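## Task

Lift the black key fob out of the drawer of the small wooden box and set it directly on the open table surface, not on top of anything. Then push the drawer shut. The box must stay roughly in its original spot and orientation, and the drawer's other item must remain inside.

## Robot and tools

Robot: two arms, left_arm and right_arm, each with a two-finger gripper. Each arm's base sits on a tilted plate, and both plates hang from one metal frame behind them. For the clearance check, a plate and its half of the frame belong to that arm. Calibrated bases in the scene frame: left_arm (+0.048, +0.320, +0.317) m, quat_wxyz (+0.957, -0.123, +0.264, +0.004); right_arm (+0.034, -0.209, +0.317) m, quat_wxyz (+0.957, +0.118, +0.266, +0.011).

Scene frame: origin at table-top height, halfway between the nominal bases. +x points out over the table, +z up, and left_arm is on the +y side (this has nothing to do with which side of a picture it appears on). A gripper's fingers point along its own +z and close along its own y. end_effector_position is the point between the finger pads, just under 1 cm behind the tips. Reported positions and orientations can be a few cm off, worse at long reach.

Row layout (shared by every tool that moves the arms): one flat list of 16 numbers covering both arms, even when only one moves: left x, y, z, qw, qx, qy, qz, opening, then the right arm's 8 in the same order. x, y, z is an absolute target for that gripper's position in metres, scene frame; qw..qz is an absolute target orientation, w first, scene frame. Opening runs from -1 (closed, 0 mm gap) to +1 (fully open, about 87 mm); 0.5 gives about 69 mm, 0 about 43 mm, -0.5 about 18 mm. To hold a gripper's orientation, repeat the same target quaternion each time rather than copying the drifting measured one. An arm that should stay put gets its last-reported whole pose and its intended opening in every call.

execute_actions(actions, cameras): actions holds one item or none. Empty list: a full state readout with pictures. {"rows": [...], "steps": n}: up to 15 rows, n from 5 to 15 (default 15), each step 1/30 s; each row lasts one step and the final row repeats to fill. Each target must lie within 0.6 m of that arm's last reported position along each of its gripper's axes, or the call is refused and nothing is sent. {"steps": n} with no rows waits up to 300 steps counted from the previous result, including your reply time. cameras: list of names, ["all"], or []; pictures come only when asked or when actions is empty. Results are read 5 steps before an action ends; those steps finish later.

move(target, speed, blend, blocking, cameras): target is one row or a list of up to 15 rows, with no distance limit. Each gripper travels a straight line to its absolute pose; all arms finish together, in at least 0.5 s, and the whole move is cut off at 10 s. speed is m/s, 0.002 to 0.5 (default 0.25), one number or one per target; rotation is capped at twice that in rad/s. blend (m) rounds corners at intermediate targets; 0 stops at each. Openings of the first target are sent at the start; later targets' openings are applied after all arms halt on arrival. blocking=false returns about 0.5 s after starting. The paths do not avoid obstacles or the other arm. Grippers lag and may overshoot speed, especially with a nearly straight arm. Avoid paths passing near an arm's own base; go around it. The result ends with a "move:" line: done, off_target, moving, held or fault, plus limits (paced = pose clipped, held = steps withheld). An arm not named in the ending is done (within 10 mm and 2 degrees). Done does not prove there is no contact.

wait(seconds 0 to 10, cameras): lets time pass without new commands; returns early if a move ends. stop(cameras): brakes a running move; needs braking room, fingers keep moving. zoom_image(camera, region [x0,y0,x1,y1] pixels, max 504x504): closer view of the latest image of cam_high, cam_low, cam_left_wrist or cam_right_wrist. finished_scene(scene): the current scene's number; ends the scene irreversibly and reports the next task.

Controller: each step the commanded pose is clipped to 100 mm and 20 degrees from the measured pose, then solved by damped IK (position favoured). Friction and gravity leave grippers short, low and tilted; small moves may not happen or go sideways, so check after each move and correct tilt. Near a base's first-joint axis a small motion can flip the shoulder posture. Joint ranges (rad): waist -2.618 to 3.054, shoulder 0 to 3.142, elbow 0 to 3.142 (straight 2.901), wrist pitch and yaw -1.571 to 1.571, wrist roll -2.094 to 2.094.

Reading results: grip_measured uses the opening scale; the final Joint positions entry is the same on 0 (closed) to 1 (open). Readings may be off by about 1 mm (0.043). To grasp, command about 0.04 below grip_measured at first contact for full force (about 20 N per pad); less for a lighter hold. Hand target shows where the controller is driving. Joint torques include arm weight, are offset and noisy, positive toward larger joint values; joints 1 to 3 wrap at ±28 N m. Quiet velocities are omitted or shown as within noise. Hot motors give MOTOR HOT at 75 °C; at 90 °C the arm folds and idles; avoid long holds, stretched arms and pushing against unreachable poses.

Cameras: cam_high and cam_low are fixed; wrist cameras follow their arms and may lag during motion. Calibration matrices are given, but may be a little off.

Avoid: dropping or releasing moving items, slams, hard hits or presses, collisions between the arms, arm stops, anything leaving the table, and shifting or turning the box. Outside tugs may occasionally disturb held or loose items.

Each tool is called after ">>>" as name(argument=value, ...), one argument or row to a line, values as JSON.

## Session

>>> execute_actions(
  actions=[],
  cameras=["all"],
)

Scene clock: 0.00 s of 6000.00 s.
left_arm: end_effector_position=(+0.0998, +0.1270, +0.2928) grip_measured=+1.000 end_effector_quat_wxyz=(-0.035, +0.687, +0.534, -0.491) | right_arm: end_effector_position=(+0.4542, -0.2631, +0.1802) grip_measured=+1.000 end_effector_quat_wxyz=(+0.210, +0.029, +0.971, -0.113)
Joint positions: left_arm=[-0.98 1.552 0.577 -0.527 0.448 0.878 1] | right_arm=[0.037 1.58 0.906 0.109 0.457 -0.116 1]
Joint velocities: within noise
Joint torques (N m): no reading
Motor temperatures (°C): left_arm=[26 35 37 31 25 28 24] | right_arm=[25 31 31 31 29 29 29]
Heat: left arm: 37 °C; right arm: 31 °C.
Hand target: left_arm +0.1015, +0.1262, +0.2930; -0.032, +0.687, +0.535, -0.491 | right_arm +0.4606, -0.2645, +0.1858; +0.220, +0.033, +0.968, -0.113

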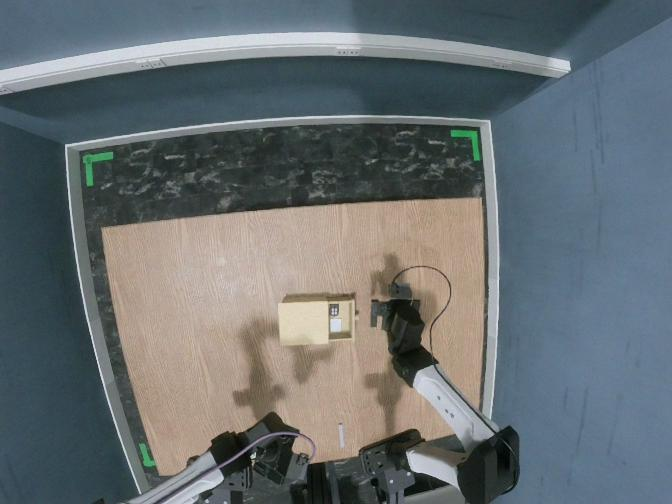

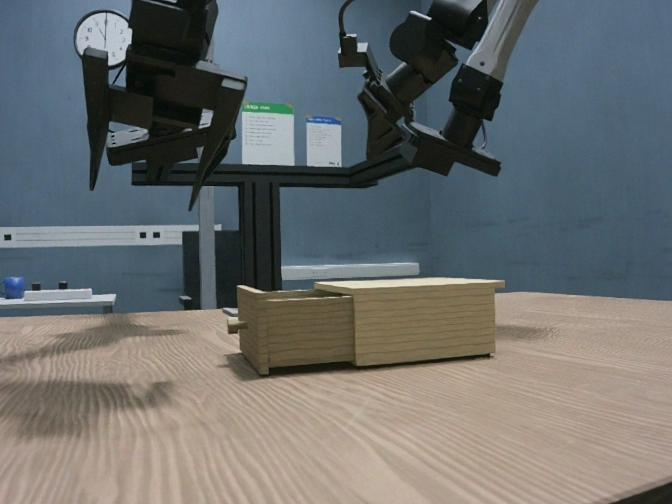

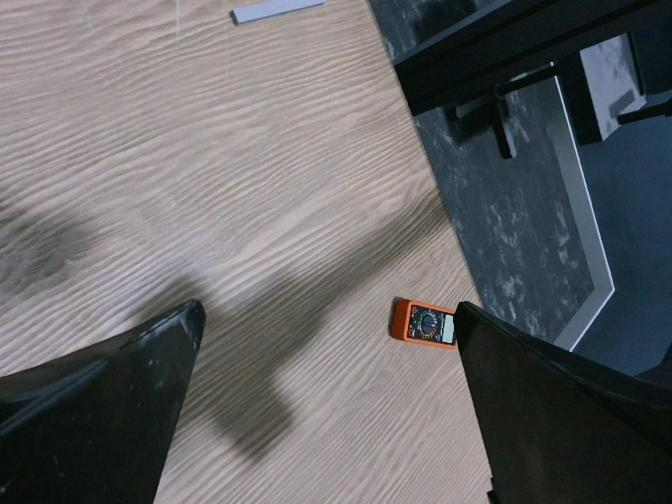

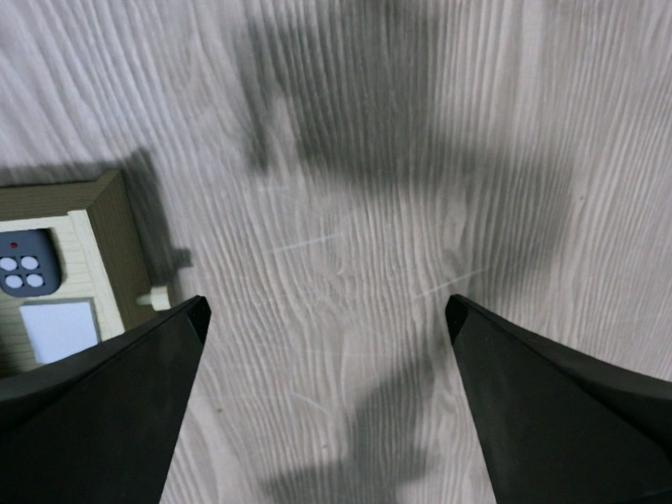

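>>> zoom_image(
  camera="cam_high",
  region=[260, 270, 400, 370],
)

>>> zoom_image(
  camera="cam_right_wrist",
  region=[0, 150, 220, 390],
)

>>> zoom_image(
  camera="cam_low",
  region=[200, 250, 520, 400],
)

Scaled by 3.600 from the camera's 672x504 image, which has a finer 960x720 frame.

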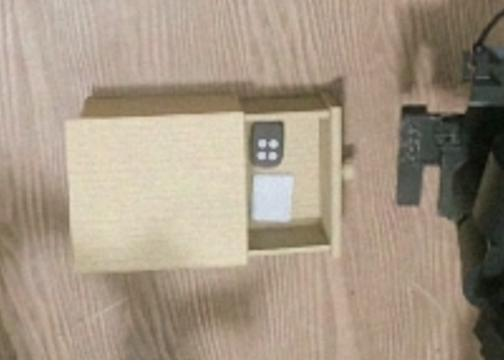

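Scaled by 2.100 from the camera's 672x504 image, which has a finer 960x720 frame.

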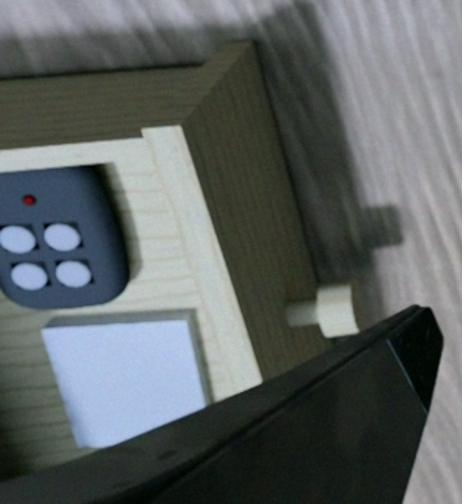

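Scaled by 1.575 from the camera's 672x504 image, which has a finer 960x720 frame.

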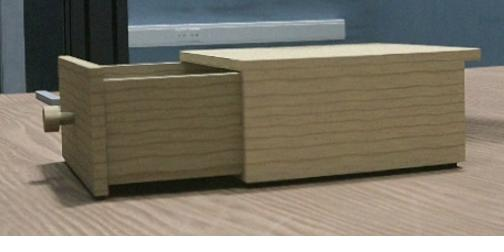

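>>> move(
  target=[0.0998,0.1270,0.2928,-0.035,0.687,0.534,-0.491,1, 0.432,-0.105,0.18,0,0.7071,0.7071,0,1],
  speed=0.2,
)

Scene clock: 7.00 s of 6000.00 s.
left_arm: end_effector_position=(+0.0998, +0.1270, +0.2928) grip_measured=+1.000 end_effector_quat_wxyz=(-0.035, +0.687, +0.534, -0.491) | right_arm: end_effector_position=(+0.4382, -0.1124, +0.1841) grip_measured=+1.000 end_effector_quat_wxyz=(+0.012, +0.710, +0.704, +0.005)
Joint positions: left_arm=[-0.98 1.552 0.577 -0.527 0.448 0.878 1] | right_arm=[0.247 1.73 1.161 -0.497 0.371 1.752 1]
Joint torques (N m): left_arm=[-3.21 -4.08 3.82 0.43 0.55 0.19] | right_arm=[4.72 -6.28 5.19 0.02 -0.02 -0.04]
Hand target: left_arm +0.0999, +0.1270, +0.2928; -0.035, +0.687, +0.534, -0.491 | right_arm +0.4319, -0.1051, +0.1802; +0.000, +0.707, +0.707, +0.000
Off the commanded pose: left_arm 0.000 m, 0 deg | right_arm 0.011 m, 2 deg.
Kept back: nothing.
move: off_target (right_arm)
camera_calibration:
cam_right_wrist: T_world_to_cam=[[-0.999587, -0.0134156, -0.0254265, 0.439406], [-0.0280738, 0.646023, 0.762801, -0.0357884], [0.00619267, 0.7632, -0.646133, 0.338504], [0, 0, 0, 1]]

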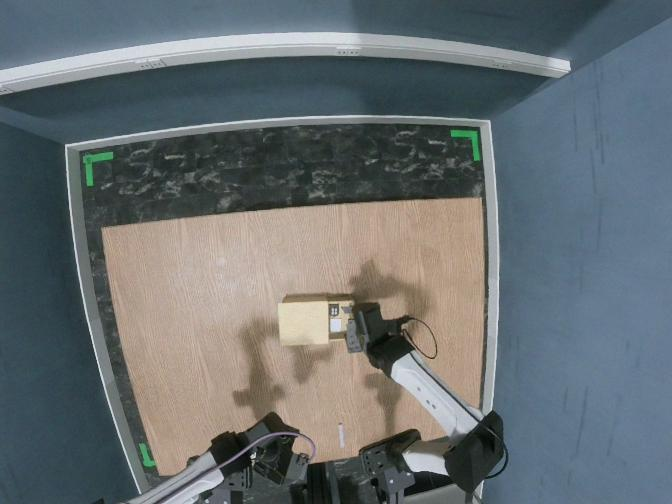

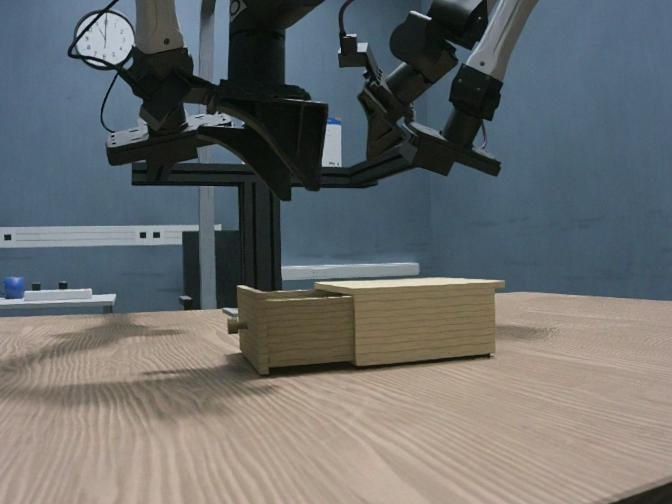

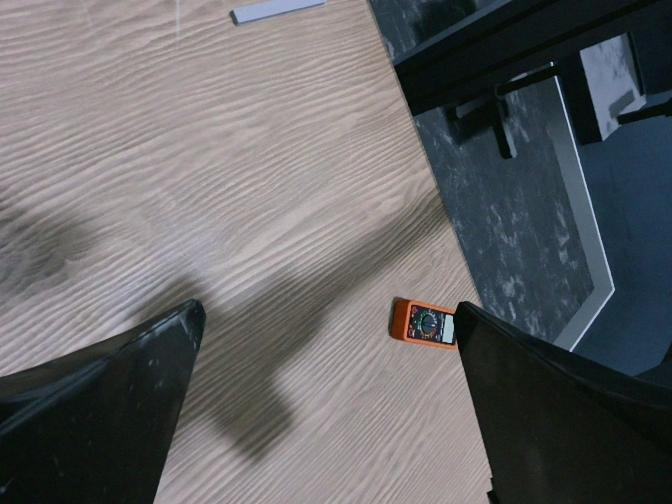

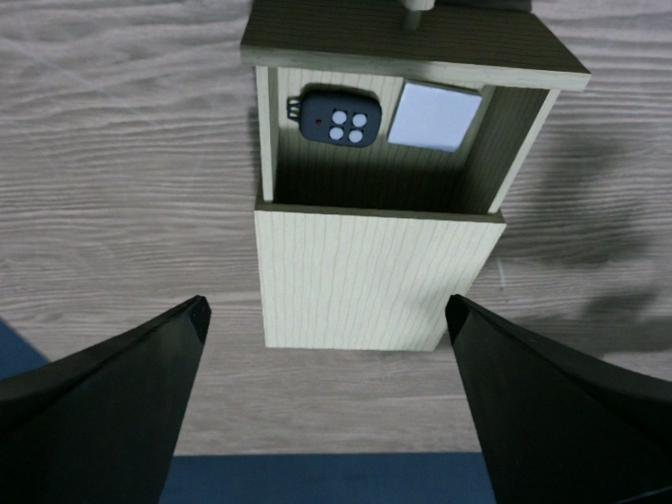

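>>> zoom_image(
  camera="cam_low",
  region=[90, 40, 360, 240],
)

>>> zoom_image(
  camera="cam_right_wrist",
  region=[240, 0, 600, 240],
)

>>> zoom_image(
  camera="cam_low",
  region=[340, 40, 520, 200],
)

Scaled by 1.867 from the camera's 672x504 image, which has a finer 960x720 frame.

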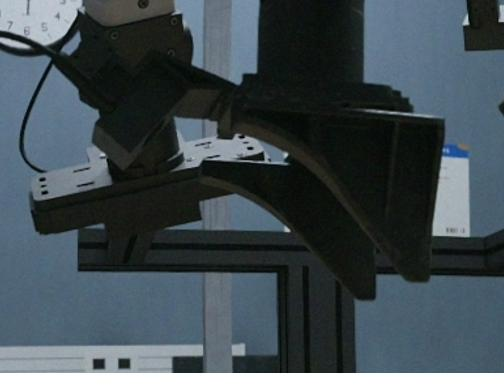

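Scaled by 1.400 from the camera's 672x504 image, which has a finer 960x720 frame.

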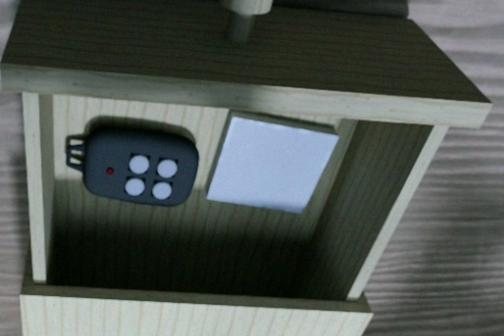

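Scaled by 2.800 from the camera's 672x504 image, which has a finer 960x720 frame.

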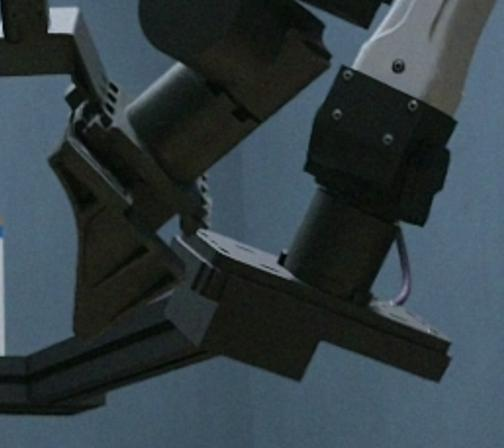

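>>> move(
  target=[0.0998,0.1270,0.2928,-0.035,0.687,0.534,-0.491,1, 0.405,-0.122,0.13,0.1736,0,0.9848,0,-1],
  speed=0.2,
)

Scene clock: 14.93 s of 6000.00 s.
left_arm: end_effector_position=(+0.0998, +0.1270, +0.2928) grip_measured=+1.000 end_effector_quat_wxyz=(-0.035, +0.687, +0.534, -0.491) | right_arm: end_effector_position=(+0.4097, -0.1294, +0.1342) grip_measured=-0.973 end_effector_quat_wxyz=(+0.176, +0.012, +0.984, -0.007)
Joint positions: left_arm=[-0.98 1.552 0.577 -0.527 0.448 0.878 1] | right_arm=[0.292 1.791 0.855 0.21 0.449 0.096 0.013]
Joint torques (N m): left_arm=[-3.21 -4.07 3.84 0.43 0.53 0.2] | right_arm=[4.88 -5.94 2.85 0.98 -0.03 -0.28]
Hand target: left_arm +0.0999, +0.1270, +0.2928; -0.035, +0.687, +0.534, -0.491 | right_arm +0.4049, -0.1222, +0.1302; +0.173, +0.000, +0.985, +0.000
Off the commanded pose: left_arm 0.000 m, 0 deg | right_arm 0.010 m, 2 deg.
Kept back: nothing.
move: done
camera_calibration:
cam_right_wrist: T_world_to_cam=[[-0.00682698, -0.999854, 0.0156778, -0.130505], [-0.865074, 0.0137696, 0.501456, 0.308569], [-0.501598, -0.010139, -0.865041, 0.456698], [0, 0, 0, 1]]

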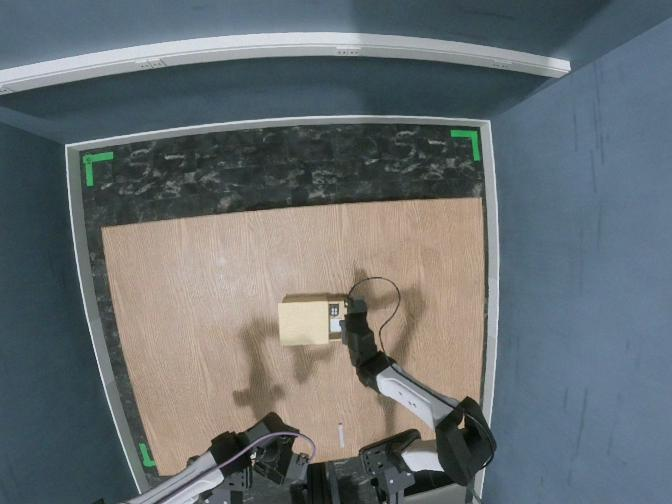

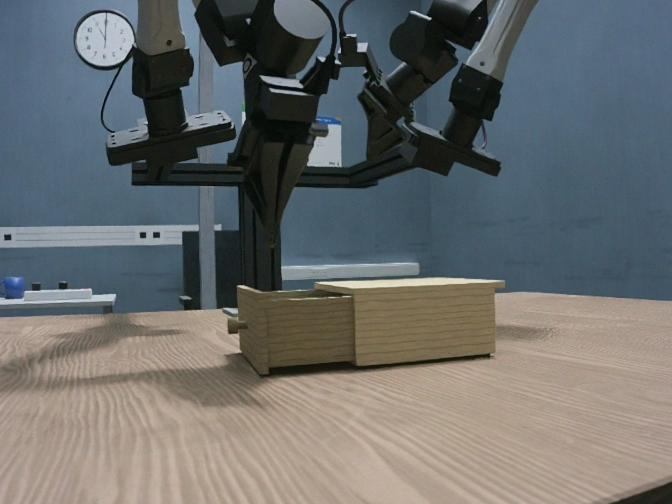

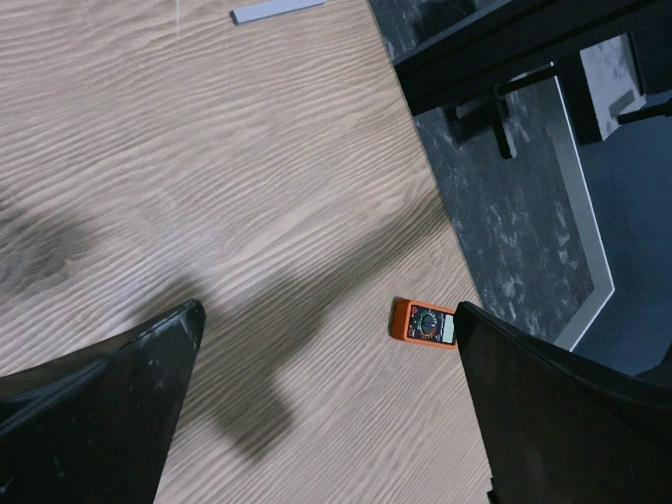

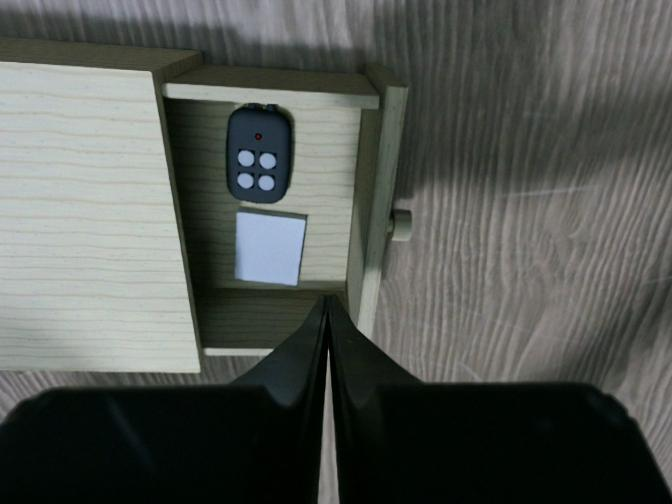

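>>> move(
  target=[0.0998,0.1270,0.2928,-0.035,0.687,0.534,-0.491,1, 0.405,-0.124,0.048,0.1736,0,0.9848,0,-1],
  speed=0.1,
  cameras=["cam_low","cam_right_wrist"],
)

Scene clock: 17.57 s of 6000.00 s.
left_arm: end_effector_position=(+0.0998, +0.1270, +0.2928) grip_measured=+1.000 end_effector_quat_wxyz=(-0.035, +0.687, +0.534, -0.491) | right_arm: end_effector_position=(+0.3993, -0.1230, +0.0526) grip_measured=-0.973 end_effector_quat_wxyz=(+0.167, -0.001, +0.986, -0.002)
Joint positions: left_arm=[-0.98 1.552 0.577 -0.527 0.448 0.878 1] | right_arm=[0.225 2.101 0.917 0.46 0.382 0.029 0.013]
Joint torques (N m): left_arm=[-3.19 -4.07 3.78 0.44 0.53 0.19] | right_arm=[2.99 -6.3 3.64 0.96 -0.08 -0.26]
Hand target: left_arm +0.0999, +0.1270, +0.2928; -0.035, +0.687, +0.534, -0.491 | right_arm +0.4047, -0.1241, +0.0482; +0.173, +0.000, +0.985, +0.000
Off the commanded pose: left_arm 0.000 m, 0 deg | right_arm 0.007 m, 1 deg.
Kept back: nothing.
move: done
camera_calibration:
cam_right_wrist: T_world_to_cam=[[0.021913, -0.999719, 0.00908452, -0.133925], [-0.856357, -0.01408, 0.516192, 0.332766], [-0.515919, -0.0190909, -0.856425, 0.385227], [0, 0, 0, 1]]
Images, in order: cam_low, cam_right_wrist.

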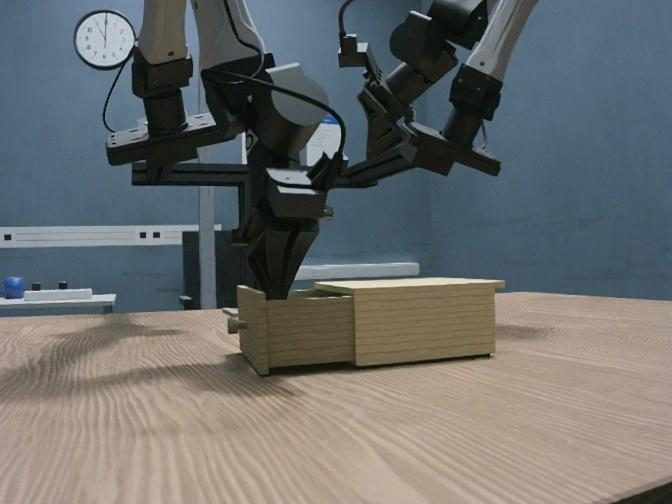

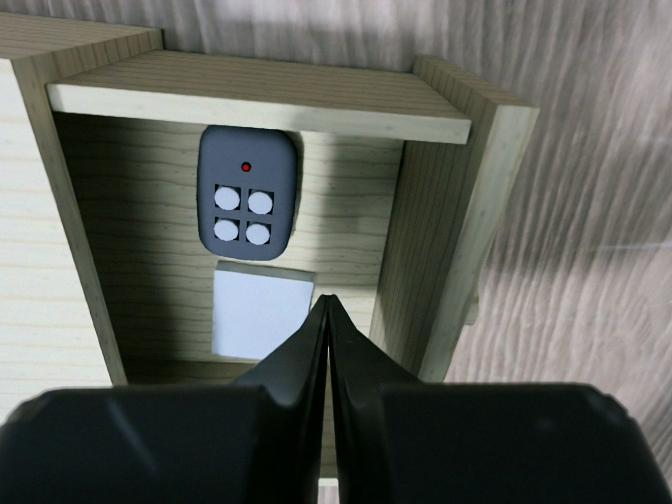

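>>> move(
  target=[0.0998,0.1270,0.2928,-0.035,0.687,0.534,-0.491,1, 0.402,-0.165,0.048,0.1736,0,0.9848,0,-1],
  speed=0.05,
  cameras=["cam_low","cam_high","cam_right_wrist"],
)

Scene clock: 18.97 s of 6000.00 s.
left_arm: end_effector_position=(+0.0998, +0.1270, +0.2928) grip_measured=+1.000 end_effector_quat_wxyz=(-0.035, +0.687, +0.534, -0.491) | right_arm: end_effector_position=(+0.3983, -0.1412, +0.0438) grip_measured=-0.973 end_effector_quat_wxyz=(+0.170, -0.002, +0.985, +0.031)
Joint positions: left_arm=[-0.98 1.552 0.577 -0.527 0.448 0.878 1] | right_arm=[0.138 2.097 0.885 0.513 0.251 -0.024 0.013]
Joint torques (N m): left_arm=[-3.23 -4.1 3.82 0.43 0.54 0.18] | right_arm=[0.7 -9.96 0.7 0.76 0.39 -0.42]
Hand target: left_arm +0.0999, +0.1270, +0.2928; -0.035, +0.687, +0.534, -0.491 | right_arm +0.4017, -0.1644, +0.0477; +0.173, +0.000, +0.985, +0.000
Off the commanded pose: left_arm 0.000 m, 0 deg | right_arm 0.024 m, 4 deg.
Kept back: nothing.
move: off_target (right_arm)
camera_calibration:
cam_right_wrist: T_world_to_cam=[[0.0351185, -0.99789, -0.0546149, -0.154304], [-0.859048, -0.0580677, 0.508591, 0.331344], [-0.510689, 0.0290559, -0.859274, 0.381626], [0, 0, 0, 1]]
Images, in order: cam_high, cam_low, cam_right_wrist.

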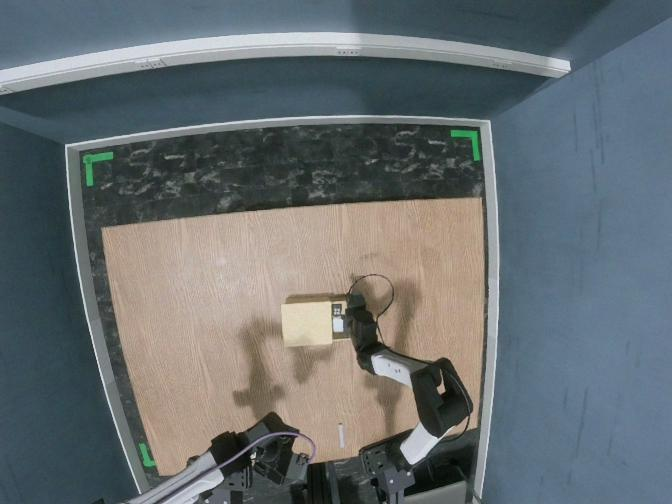

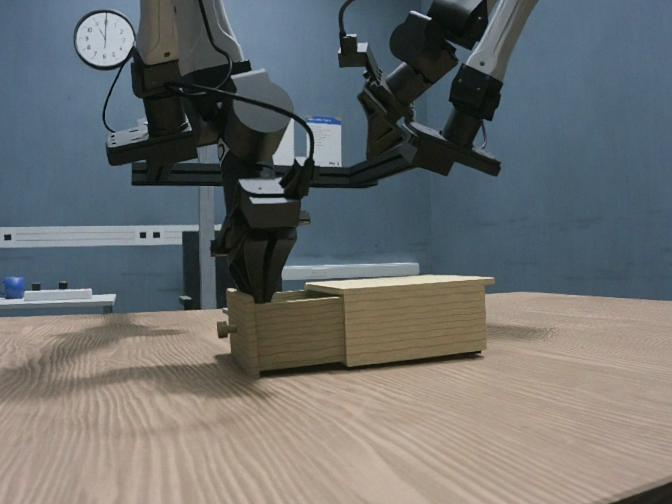

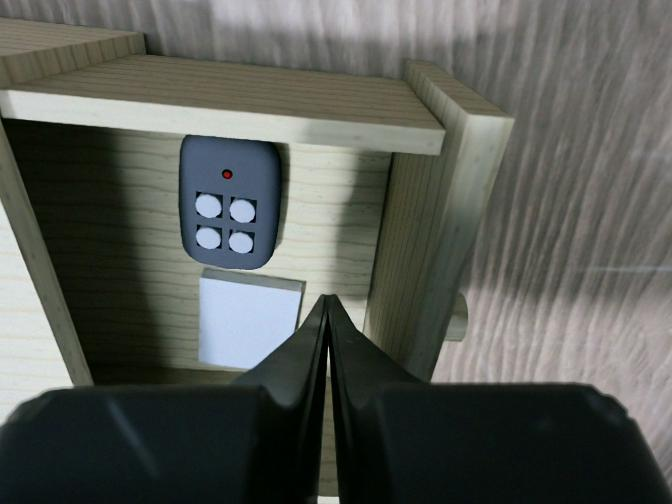

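>>> move(
  target=[
    [0.0998,0.1270,0.2928,-0.035,0.687,0.534,-0.491,1, 0.402,-0.133,0.055,0.1736,0,0.9848,0,-1],
    [0.0998,0.1270,0.2928,-0.035,0.687,0.534,-0.491,1, 0.425,-0.09,0.14,0.1719,0.0242,0.9752,0.1371,-1],
  ],
  speed=[0.06,0.15],
  cameras=["cam_low","cam_high","cam_right_wrist"],
)

Scene clock: 21.70 s of 6000.00 s.
left_arm: end_effector_position=(+0.0998, +0.1270, +0.2928) grip_measured=+1.000 end_effector_quat_wxyz=(-0.035, +0.687, +0.534, -0.491) | right_arm: end_effector_position=(+0.4093, -0.0950, +0.1242) grip_measured=-0.973 end_effector_quat_wxyz=(+0.152, +0.020, +0.980, +0.125)
Joint positions: left_arm=[-0.98 1.552 0.577 -0.527 0.448 0.878 1] | right_arm=[0.236 1.834 0.885 0.212 0.146 0.124 0.013]
Joint torques (N m): left_arm=[-3.18 -4.1 3.77 0.43 0.55 0.18] | right_arm=[4.89 -10.58 5.14 0.67 -0.23 -0.06]
Hand target: left_arm +0.0999, +0.1270, +0.2928; -0.035, +0.687, +0.534, -0.491 | right_arm +0.4248, -0.0901, +0.1398; +0.172, +0.024, +0.975, +0.137
Off the commanded pose: left_arm 0.000 m, 0 deg | right_arm 0.023 m, 3 deg.
Kept back: nothing.
move: off_target (right_arm)
camera_calibration:
cam_right_wrist: T_world_to_cam=[[0.0193545, -0.969092, -0.245938, -0.0712464], [-0.841329, -0.148686, 0.519671, 0.285363], [-0.540177, 0.196857, -0.818203, 0.477896], [0, 0, 0, 1]]
Images, in order: cam_high, cam_low, cam_right_wrist.

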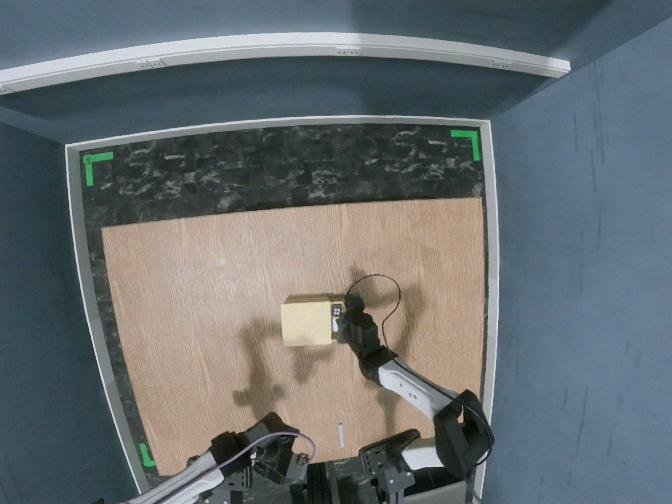

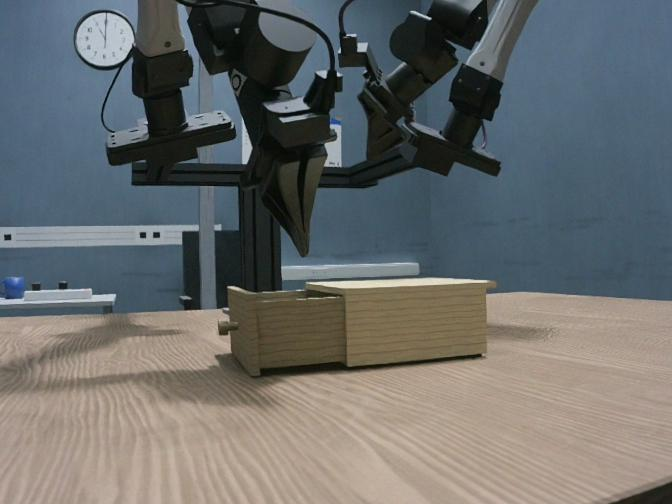

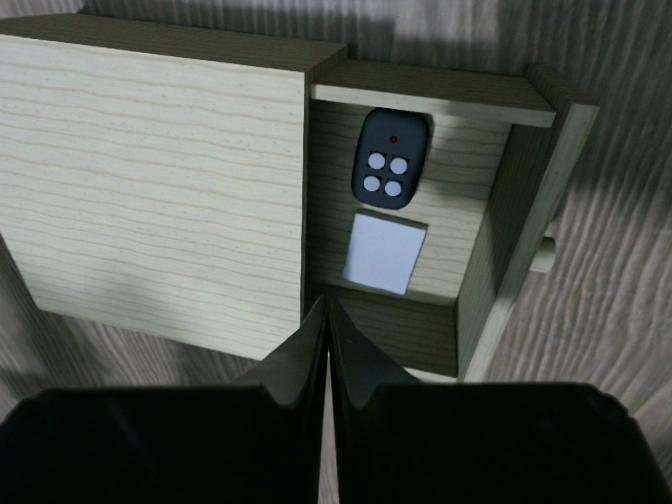

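>>> move(
  target=[0.0998,0.1270,0.2928,-0.035,0.687,0.534,-0.491,1, 0.436,-0.100,0.095,0.1695,0.0376,0.9615,0.2131,-1],
  speed=0.1,
  cameras=["cam_low","cam_right_wrist"],
)

Scene clock: 23.87 s of 6000.00 s.
left_arm: end_effector_position=(+0.0998, +0.1270, +0.2928) grip_measured=+1.000 end_effector_quat_wxyz=(-0.035, +0.687, +0.534, -0.491) | right_arm: end_effector_position=(+0.4308, -0.0993, +0.0994) grip_measured=-0.973 end_effector_quat_wxyz=(+0.163, +0.040, +0.963, +0.210)
Joint positions: left_arm=[-0.98 1.552 0.577 -0.527 0.448 0.878 1] | right_arm=[0.105 1.941 0.95 0.303 -0.115 0.101 0.013]
Joint torques (N m): left_arm=[-3.17 -4.07 3.82 0.43 0.54 0.19] | right_arm=[2.69 -6.43 4.68 0.96 -0.32 -0.3]
Hand target: left_arm +0.0999, +0.1270, +0.2928; -0.035, +0.687, +0.534, -0.491 | right_arm +0.4359, -0.1001, +0.0952; +0.170, +0.037, +0.962, +0.213
Off the commanded pose: left_arm 0.000 m, 0 deg | right_arm 0.007 m, 1 deg.
Kept back: nothing.
move: done
camera_calibration:
cam_right_wrist: T_world_to_cam=[[0.0119968, -0.910595, -0.413125, -0.0562873], [-0.85675, -0.222396, 0.465317, 0.320447], [-0.515593, 0.348363, -0.78282, 0.47093], [0, 0, 0, 1]]
Images, in order: cam_low, cam_right_wrist.

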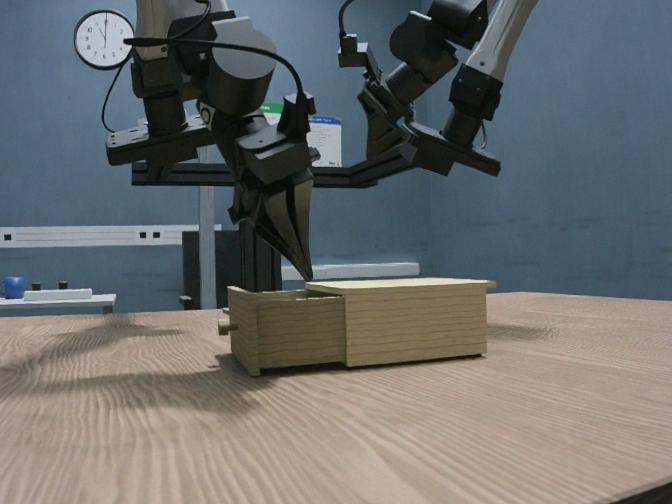

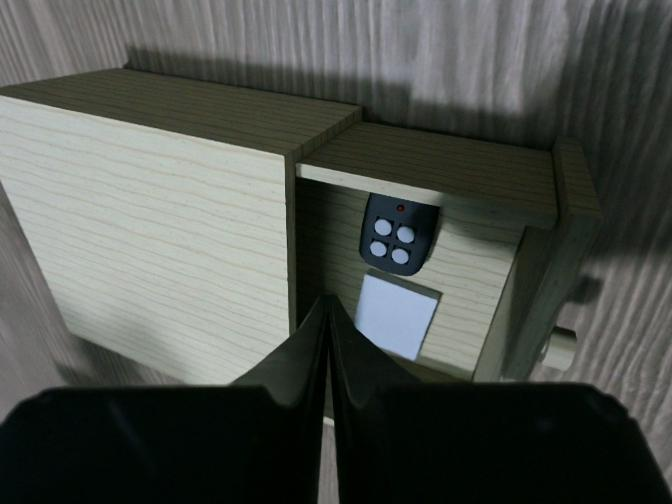

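>>> move(
  target=[0.0998,0.1270,0.2928,-0.035,0.687,0.534,-0.491,1, 0.436,-0.073,0.032,0.1695,0.0376,0.9615,0.2131,-1],
  speed=0.06,
  cameras=["cam_low","cam_right_wrist"],
)

Scene clock: 25.97 s of 6000.00 s.
left_arm: end_effector_position=(+0.0998, +0.1270, +0.2928) grip_measured=+1.000 end_effector_quat_wxyz=(-0.035, +0.687, +0.534, -0.491) | right_arm: end_effector_position=(+0.4319, -0.0796, +0.0345) grip_measured=-0.973 end_effector_quat_wxyz=(+0.162, +0.040, +0.963, +0.211)
Joint positions: left_arm=[-0.98 1.552 0.577 -0.527 0.448 0.878 1] | right_arm=[0.105 2.207 1.078 0.44 -0.117 0.101 0.013]
Joint torques (N m): left_arm=[-3.22 -4.04 3.79 0.42 0.54 0.2] | right_arm=[5.19 -6.87 3.81 0.94 -0.19 -0.15]
Hand target: left_arm +0.0999, +0.1270, +0.2928; -0.035, +0.687, +0.534, -0.491 | right_arm +0.4357, -0.0730, +0.0322; +0.169, +0.038, +0.962, +0.213
Off the commanded pose: left_arm 0.000 m, 0 deg | right_arm 0.008 m, 1 deg.
Kept back: nothing.
move: done
camera_calibration:
cam_right_wrist: T_world_to_cam=[[0.0124661, -0.909864, -0.414719, -0.0652836], [-0.85607, -0.224034, 0.465782, 0.355494], [-0.516709, 0.349222, -0.7817, 0.414402], [0, 0, 0, 1]]
Images, in order: cam_low, cam_right_wrist.

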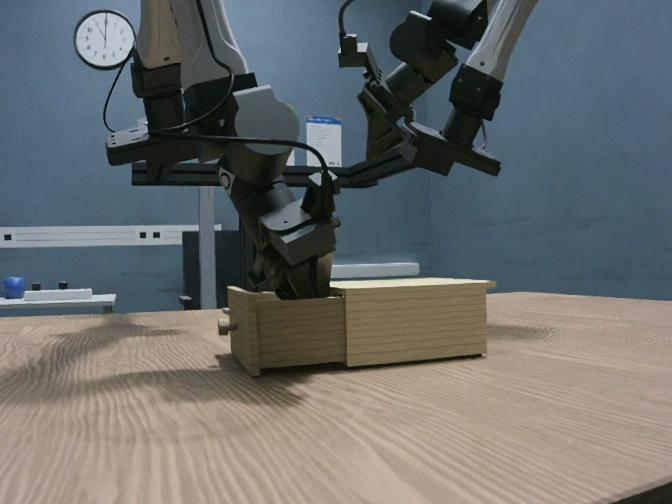

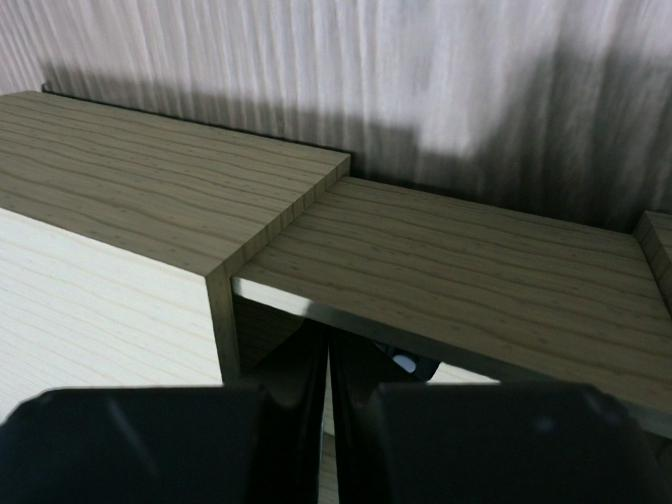

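>>> move(
  target=[0.0998,0.1270,0.2928,-0.035,0.687,0.534,-0.491,1, 0.436,-0.062,0.033,0.1695,0.0376,0.9615,0.2131,-1],
  speed=0.06,
  cameras=["cam_right_wrist"],
)

Scene clock: 26.90 s of 6000.00 s.
left_arm: end_effector_position=(+0.0998, +0.1270, +0.2928) grip_measured=+1.000 end_effector_quat_wxyz=(-0.035, +0.687, +0.534, -0.491) | right_arm: end_effector_position=(+0.4349, -0.0741, +0.0350) grip_measured=-0.973 end_effector_quat_wxyz=(+0.167, +0.038, +0.964, +0.205)
Joint positions: left_arm=[-0.98 1.552 0.577 -0.527 0.448 0.878 1] | right_arm=[0.125 2.212 1.087 0.444 -0.091 0.108 0.013]
Joint torques (N m): left_arm=[-3.21 -4.07 3.79 0.44 0.55 0.19] | right_arm=[6.13 -6.67 3.63 0.97 -0.27 -0.05]
Hand target: left_arm +0.0999, +0.1270, +0.2928; -0.035, +0.687, +0.534, -0.491 | right_arm +0.4358, -0.0622, +0.0335; +0.169, +0.038, +0.961, +0.213
Off the commanded pose: left_arm 0.000 m, 0 deg | right_arm 0.012 m, 1 deg.
Kept back: nothing.
move: off_target (right_arm)
camera_calibration:
cam_right_wrist: T_world_to_cam=[[0.014695, -0.915072, -0.403023, -0.0618974], [-0.860075, -0.217136, 0.461653, 0.361477], [-0.509956, 0.339846, -0.790221, 0.411112], [0, 0, 0, 1]]
Images, in order: cam_right_wrist.

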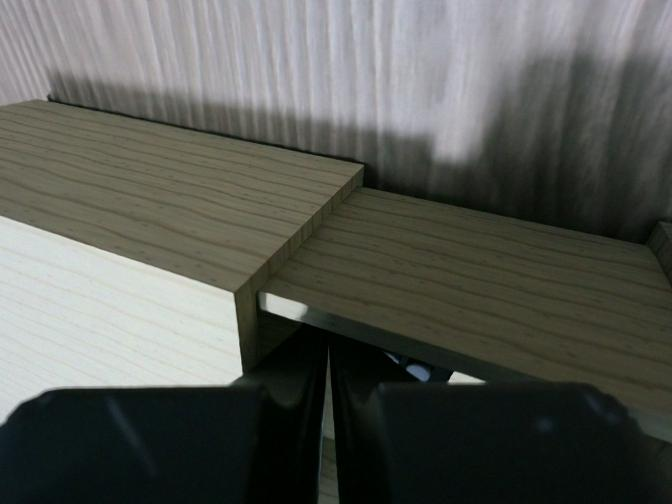

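>>> move(
  target=[0.0998,0.1270,0.2928,-0.035,0.687,0.534,-0.491,1, 0.436,-0.062,0.018,0.1695,0.0376,0.9615,0.2131,-1],
  speed=0.04,
  cameras=["cam_right_wrist","cam_low"],
)

Scene clock: 27.83 s of 6000.00 s.
left_arm: end_effector_position=(+0.0998, +0.1270, +0.2928) grip_measured=+1.000 end_effector_quat_wxyz=(-0.035, +0.687, +0.534, -0.491) | right_arm: end_effector_position=(+0.4345, -0.0737, +0.0287) grip_measured=-0.974 end_effector_quat_wxyz=(+0.165, +0.038, +0.965, +0.201)
Joint positions: left_arm=[-0.98 1.552 0.577 -0.527 0.448 0.878 1] | right_arm=[0.125 2.235 1.102 0.447 -0.082 0.106 0.013]
Joint torques (N m): left_arm=[-3.21 -4.1 3.81 0.43 0.54 0.19] | right_arm=[4.94 -4.48 5.22 1.18 -0.39 -0.09]
Hand target: left_arm +0.0999, +0.1270, +0.2928; -0.035, +0.687, +0.534, -0.491 | right_arm +0.4352, -0.0623, +0.0190; +0.169, +0.037, +0.962, +0.213
Off the commanded pose: left_arm 0.000 m, 0 deg | right_arm 0.016 m, 2 deg.
Kept back: nothing.
move: off_target (right_arm)
camera_calibration:
cam_right_wrist: T_world_to_cam=[[0.013102, -0.918583, -0.395011, -0.0638278], [-0.858582, -0.212817, 0.466419, 0.363728], [-0.512509, 0.333038, -0.791467, 0.406384], [0, 0, 0, 1]]
Images, in order: cam_low, cam_right_wrist.

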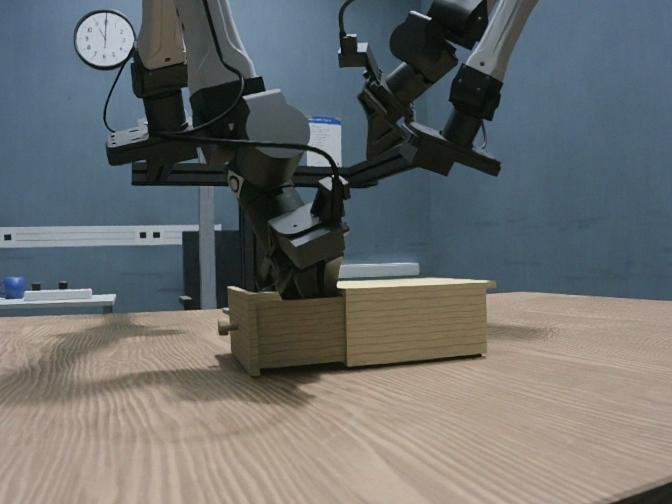

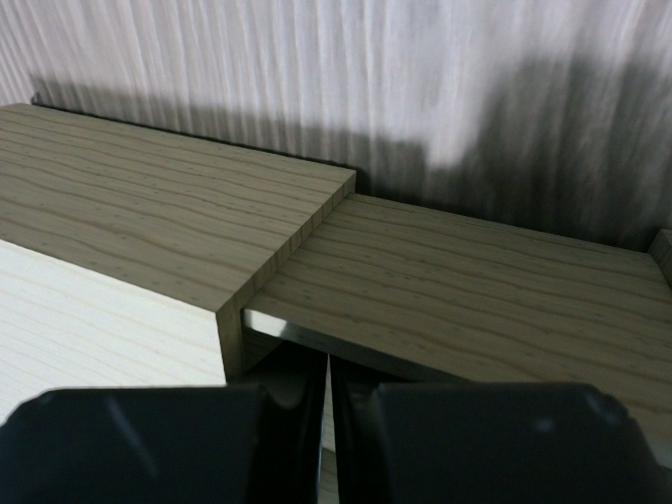

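>>> move(
  target=[0.0998,0.1270,0.2928,-0.035,0.687,0.534,-0.491,1, 0.436,-0.096,0.024,0.1695,0.0376,0.9615,0.2131,-1],
  speed=0.04,
  cameras=["cam_right_wrist","cam_low"],
)

Scene clock: 29.17 s of 6000.00 s.
left_arm: end_effector_position=(+0.0998, +0.1270, +0.2928) grip_measured=+1.000 end_effector_quat_wxyz=(-0.035, +0.687, +0.534, -0.491) | right_arm: end_effector_position=(+0.4335, -0.0795, +0.0288) grip_measured=-0.974 end_effector_quat_wxyz=(+0.163, +0.036, +0.957, +0.236)
Joint positions: left_arm=[-0.98 1.552 0.577 -0.527 0.448 0.878 1] | right_arm=[0.079 2.235 1.098 0.45 -0.188 0.087 0.013]
Joint torques (N m): left_arm=[-3.19 -4.1 3.82 0.43 0.54 0.2] | right_arm=[1.69 -8.77 1.74 0.84 0.07 -0.32]
Hand target: left_arm +0.0999, +0.1270, +0.2928; -0.035, +0.687, +0.534, -0.491 | right_arm +0.4359, -0.0959, +0.0243; +0.169, +0.038, +0.962, +0.213
Off the commanded pose: left_arm 0.000 m, 0 deg | right_arm 0.017 m, 3 deg.
Kept back: nothing.
move: off_target (right_arm)
camera_calibration:
cam_right_wrist: T_world_to_cam=[[0.0274138, -0.888338, -0.458371, -0.0710798], [-0.856261, -0.257481, 0.447796, 0.357514], [-0.515816, 0.380209, -0.767708, 0.412413], [0, 0, 0, 1]]
Images, in order: cam_low, cam_right_wrist.

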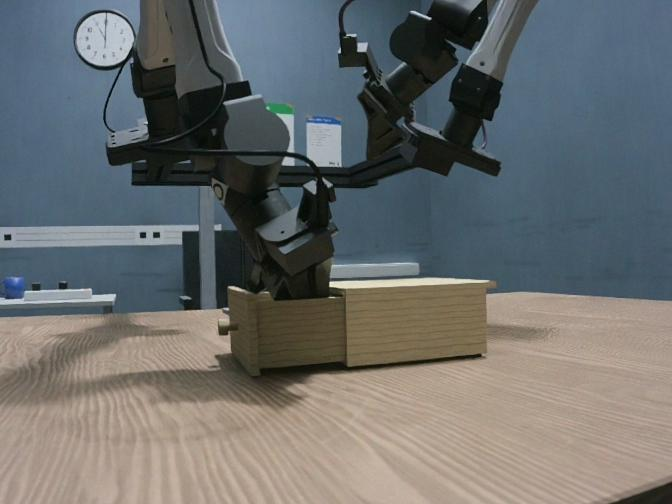

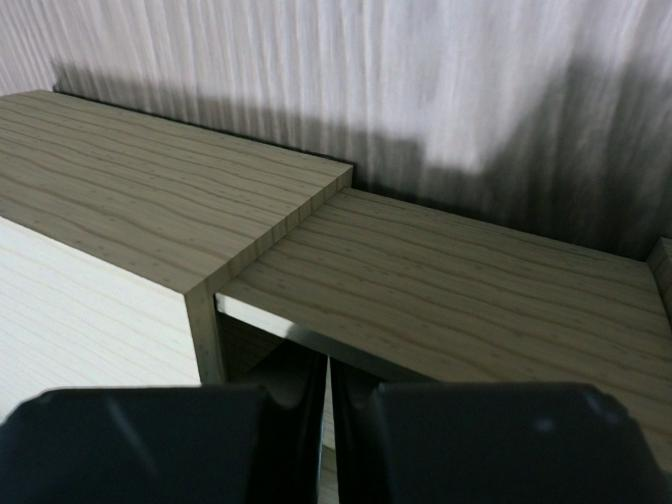

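>>> move(
  target=[0.0998,0.1270,0.2928,-0.035,0.687,0.534,-0.491,1, 0.436,-0.108,0.026,0.1695,0.0376,0.9615,0.2131,-1],
  speed=0.04,
  cameras=["cam_high","cam_low"],
)

Scene clock: 30.10 s of 6000.00 s.
left_arm: end_effector_position=(+0.0998, +0.1270, +0.2928) grip_measured=+1.000 end_effector_quat_wxyz=(-0.035, +0.687, +0.534, -0.491) | right_arm: end_effector_position=(+0.4310, -0.0846, +0.0278) grip_measured=-0.974 end_effector_quat_wxyz=(+0.161, +0.036, +0.955, +0.246)
Joint positions: left_arm=[-0.98 1.552 0.577 -0.527 0.448 0.878 1] | right_arm=[0.057 2.235 1.093 0.45 -0.227 0.076 0.013]
Joint torques (N m): left_arm=[-3.21 -4.01 3.82 0.43 0.54 0.19] | right_arm=[0.96 -10.32 1.17 0.71 0.19 -0.52]
Hand target: left_arm +0.0999, +0.1270, +0.2928; -0.035, +0.687, +0.534, -0.491 | right_arm +0.4356, -0.1076, +0.0261; +0.169, +0.038, +0.961, +0.214
Off the commanded pose: left_arm 0.000 m, 0 deg | right_arm 0.024 m, 4 deg.
Kept back: nothing.
move: off_target (right_arm)
Images, in order: cam_high, cam_low.

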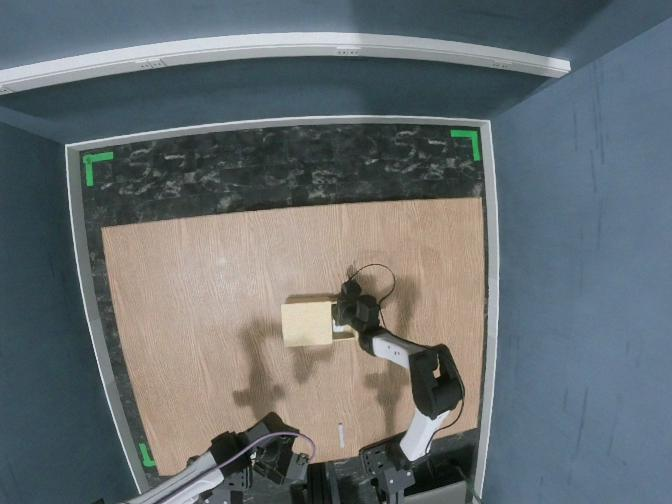

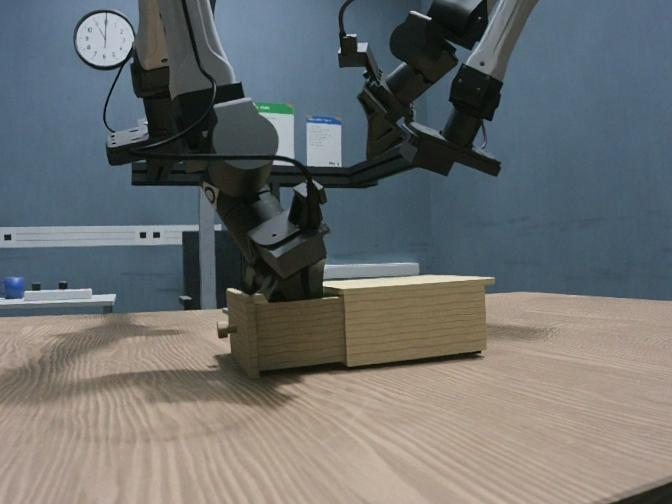

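>>> zoom_image(
  camera="cam_low",
  region=[210, 250, 520, 400],
)

>>> zoom_image(
  camera="cam_high",
  region=[260, 270, 400, 370],
)

Scaled by 1.626 from the camera's 672x504 image, which has a finer 960x720 frame.

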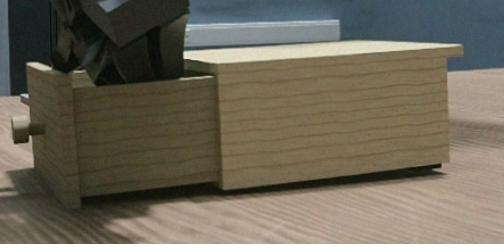

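Scaled by 3.600 from the camera's 672x504 image, which has a finer 960x720 frame.

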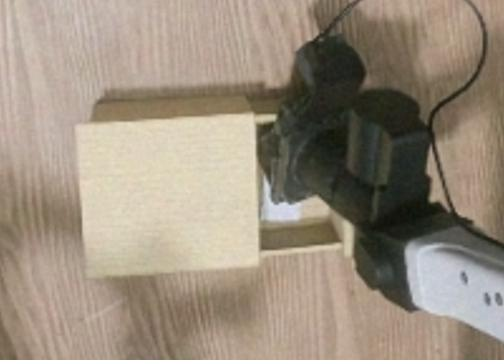

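>>> move(
  target=[
    [0.0998,0.1270,0.2928,-0.035,0.687,0.534,-0.491,1, 0.436,-0.088,0.04,0.1695,0.0376,0.9615,0.2131,-1],
    [0.0998,0.1270,0.2928,-0.035,0.687,0.534,-0.491,1, 0.436,-0.118,0.11,0.1695,0.0376,0.9615,0.2131,-1],
  ],
  speed=0.08,
  cameras=["cam_right_wrist","cam_low","cam_high"],
)

Scene clock: 32.83 s of 6000.00 s.
left_arm: end_effector_position=(+0.0998, +0.1270, +0.2928) grip_measured=+1.000 end_effector_quat_wxyz=(-0.035, +0.687, +0.534, -0.491) | right_arm: end_effector_position=(+0.4296, -0.1103, +0.1000) grip_measured=-0.974 end_effector_quat_wxyz=(+0.158, +0.038, +0.963, +0.216)
Joint positions: left_arm=[-0.98 1.552 0.577 -0.527 0.448 0.878 1] | right_arm=[0.071 1.927 0.95 0.277 -0.154 0.078 0.013]
Joint torques (N m): left_arm=[-3.19 -4.11 3.84 0.44 0.55 0.19] | right_arm=[2.17 -11.18 2.43 0.66 -0.28 -0.31]
Hand target: left_arm +0.0999, +0.1270, +0.2928; -0.035, +0.687, +0.534, -0.491 | right_arm +0.4360, -0.1177, +0.1096; +0.170, +0.038, +0.961, +0.213
Off the commanded pose: left_arm 0.000 m, 0 deg | right_arm 0.014 m, 1 deg.
Kept back: nothing.
move: off_target (right_arm)
camera_calibration:
cam_right_wrist: T_world_to_cam=[[0.0152704, -0.906079, -0.422833, -0.0659594], [-0.851487, -0.233465, 0.469536, 0.312789], [-0.524154, 0.352866, -0.775079, 0.478061], [0, 0, 0, 1]]
Images, in order: cam_high, cam_low, cam_right_wrist.

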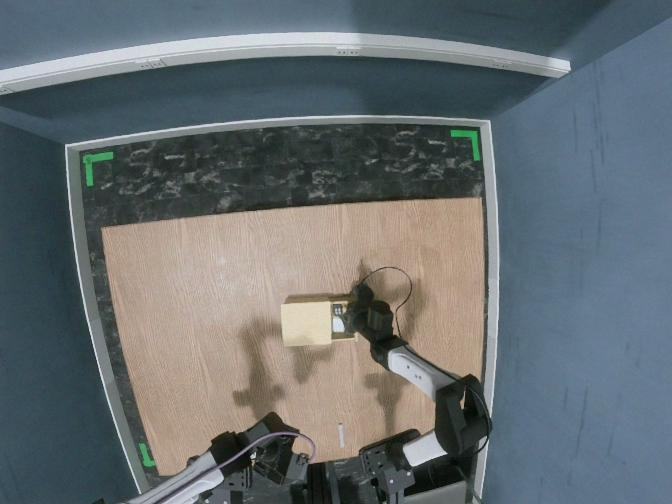

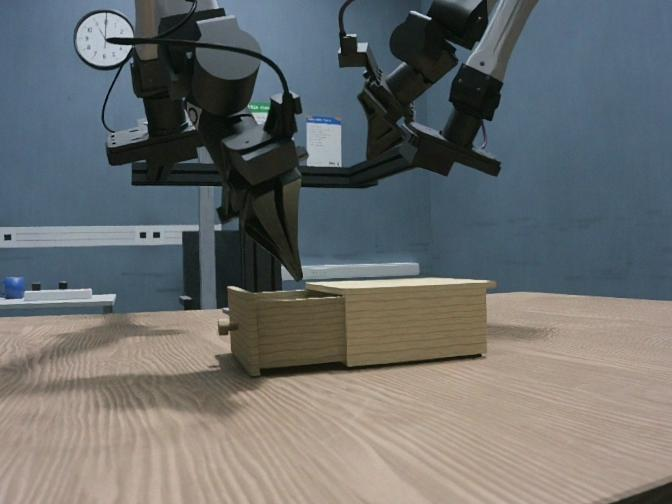

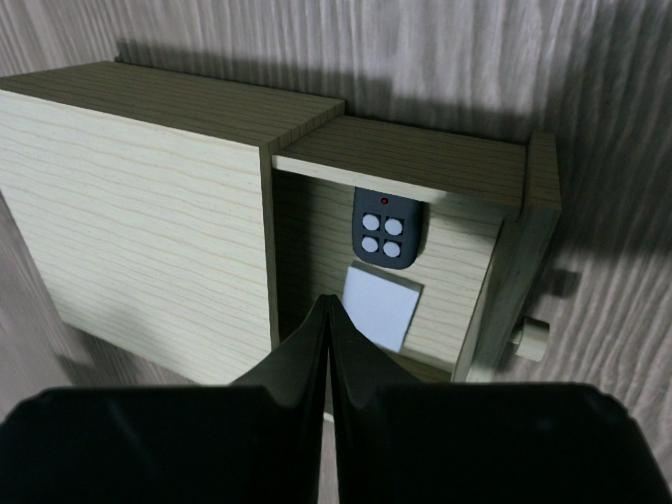

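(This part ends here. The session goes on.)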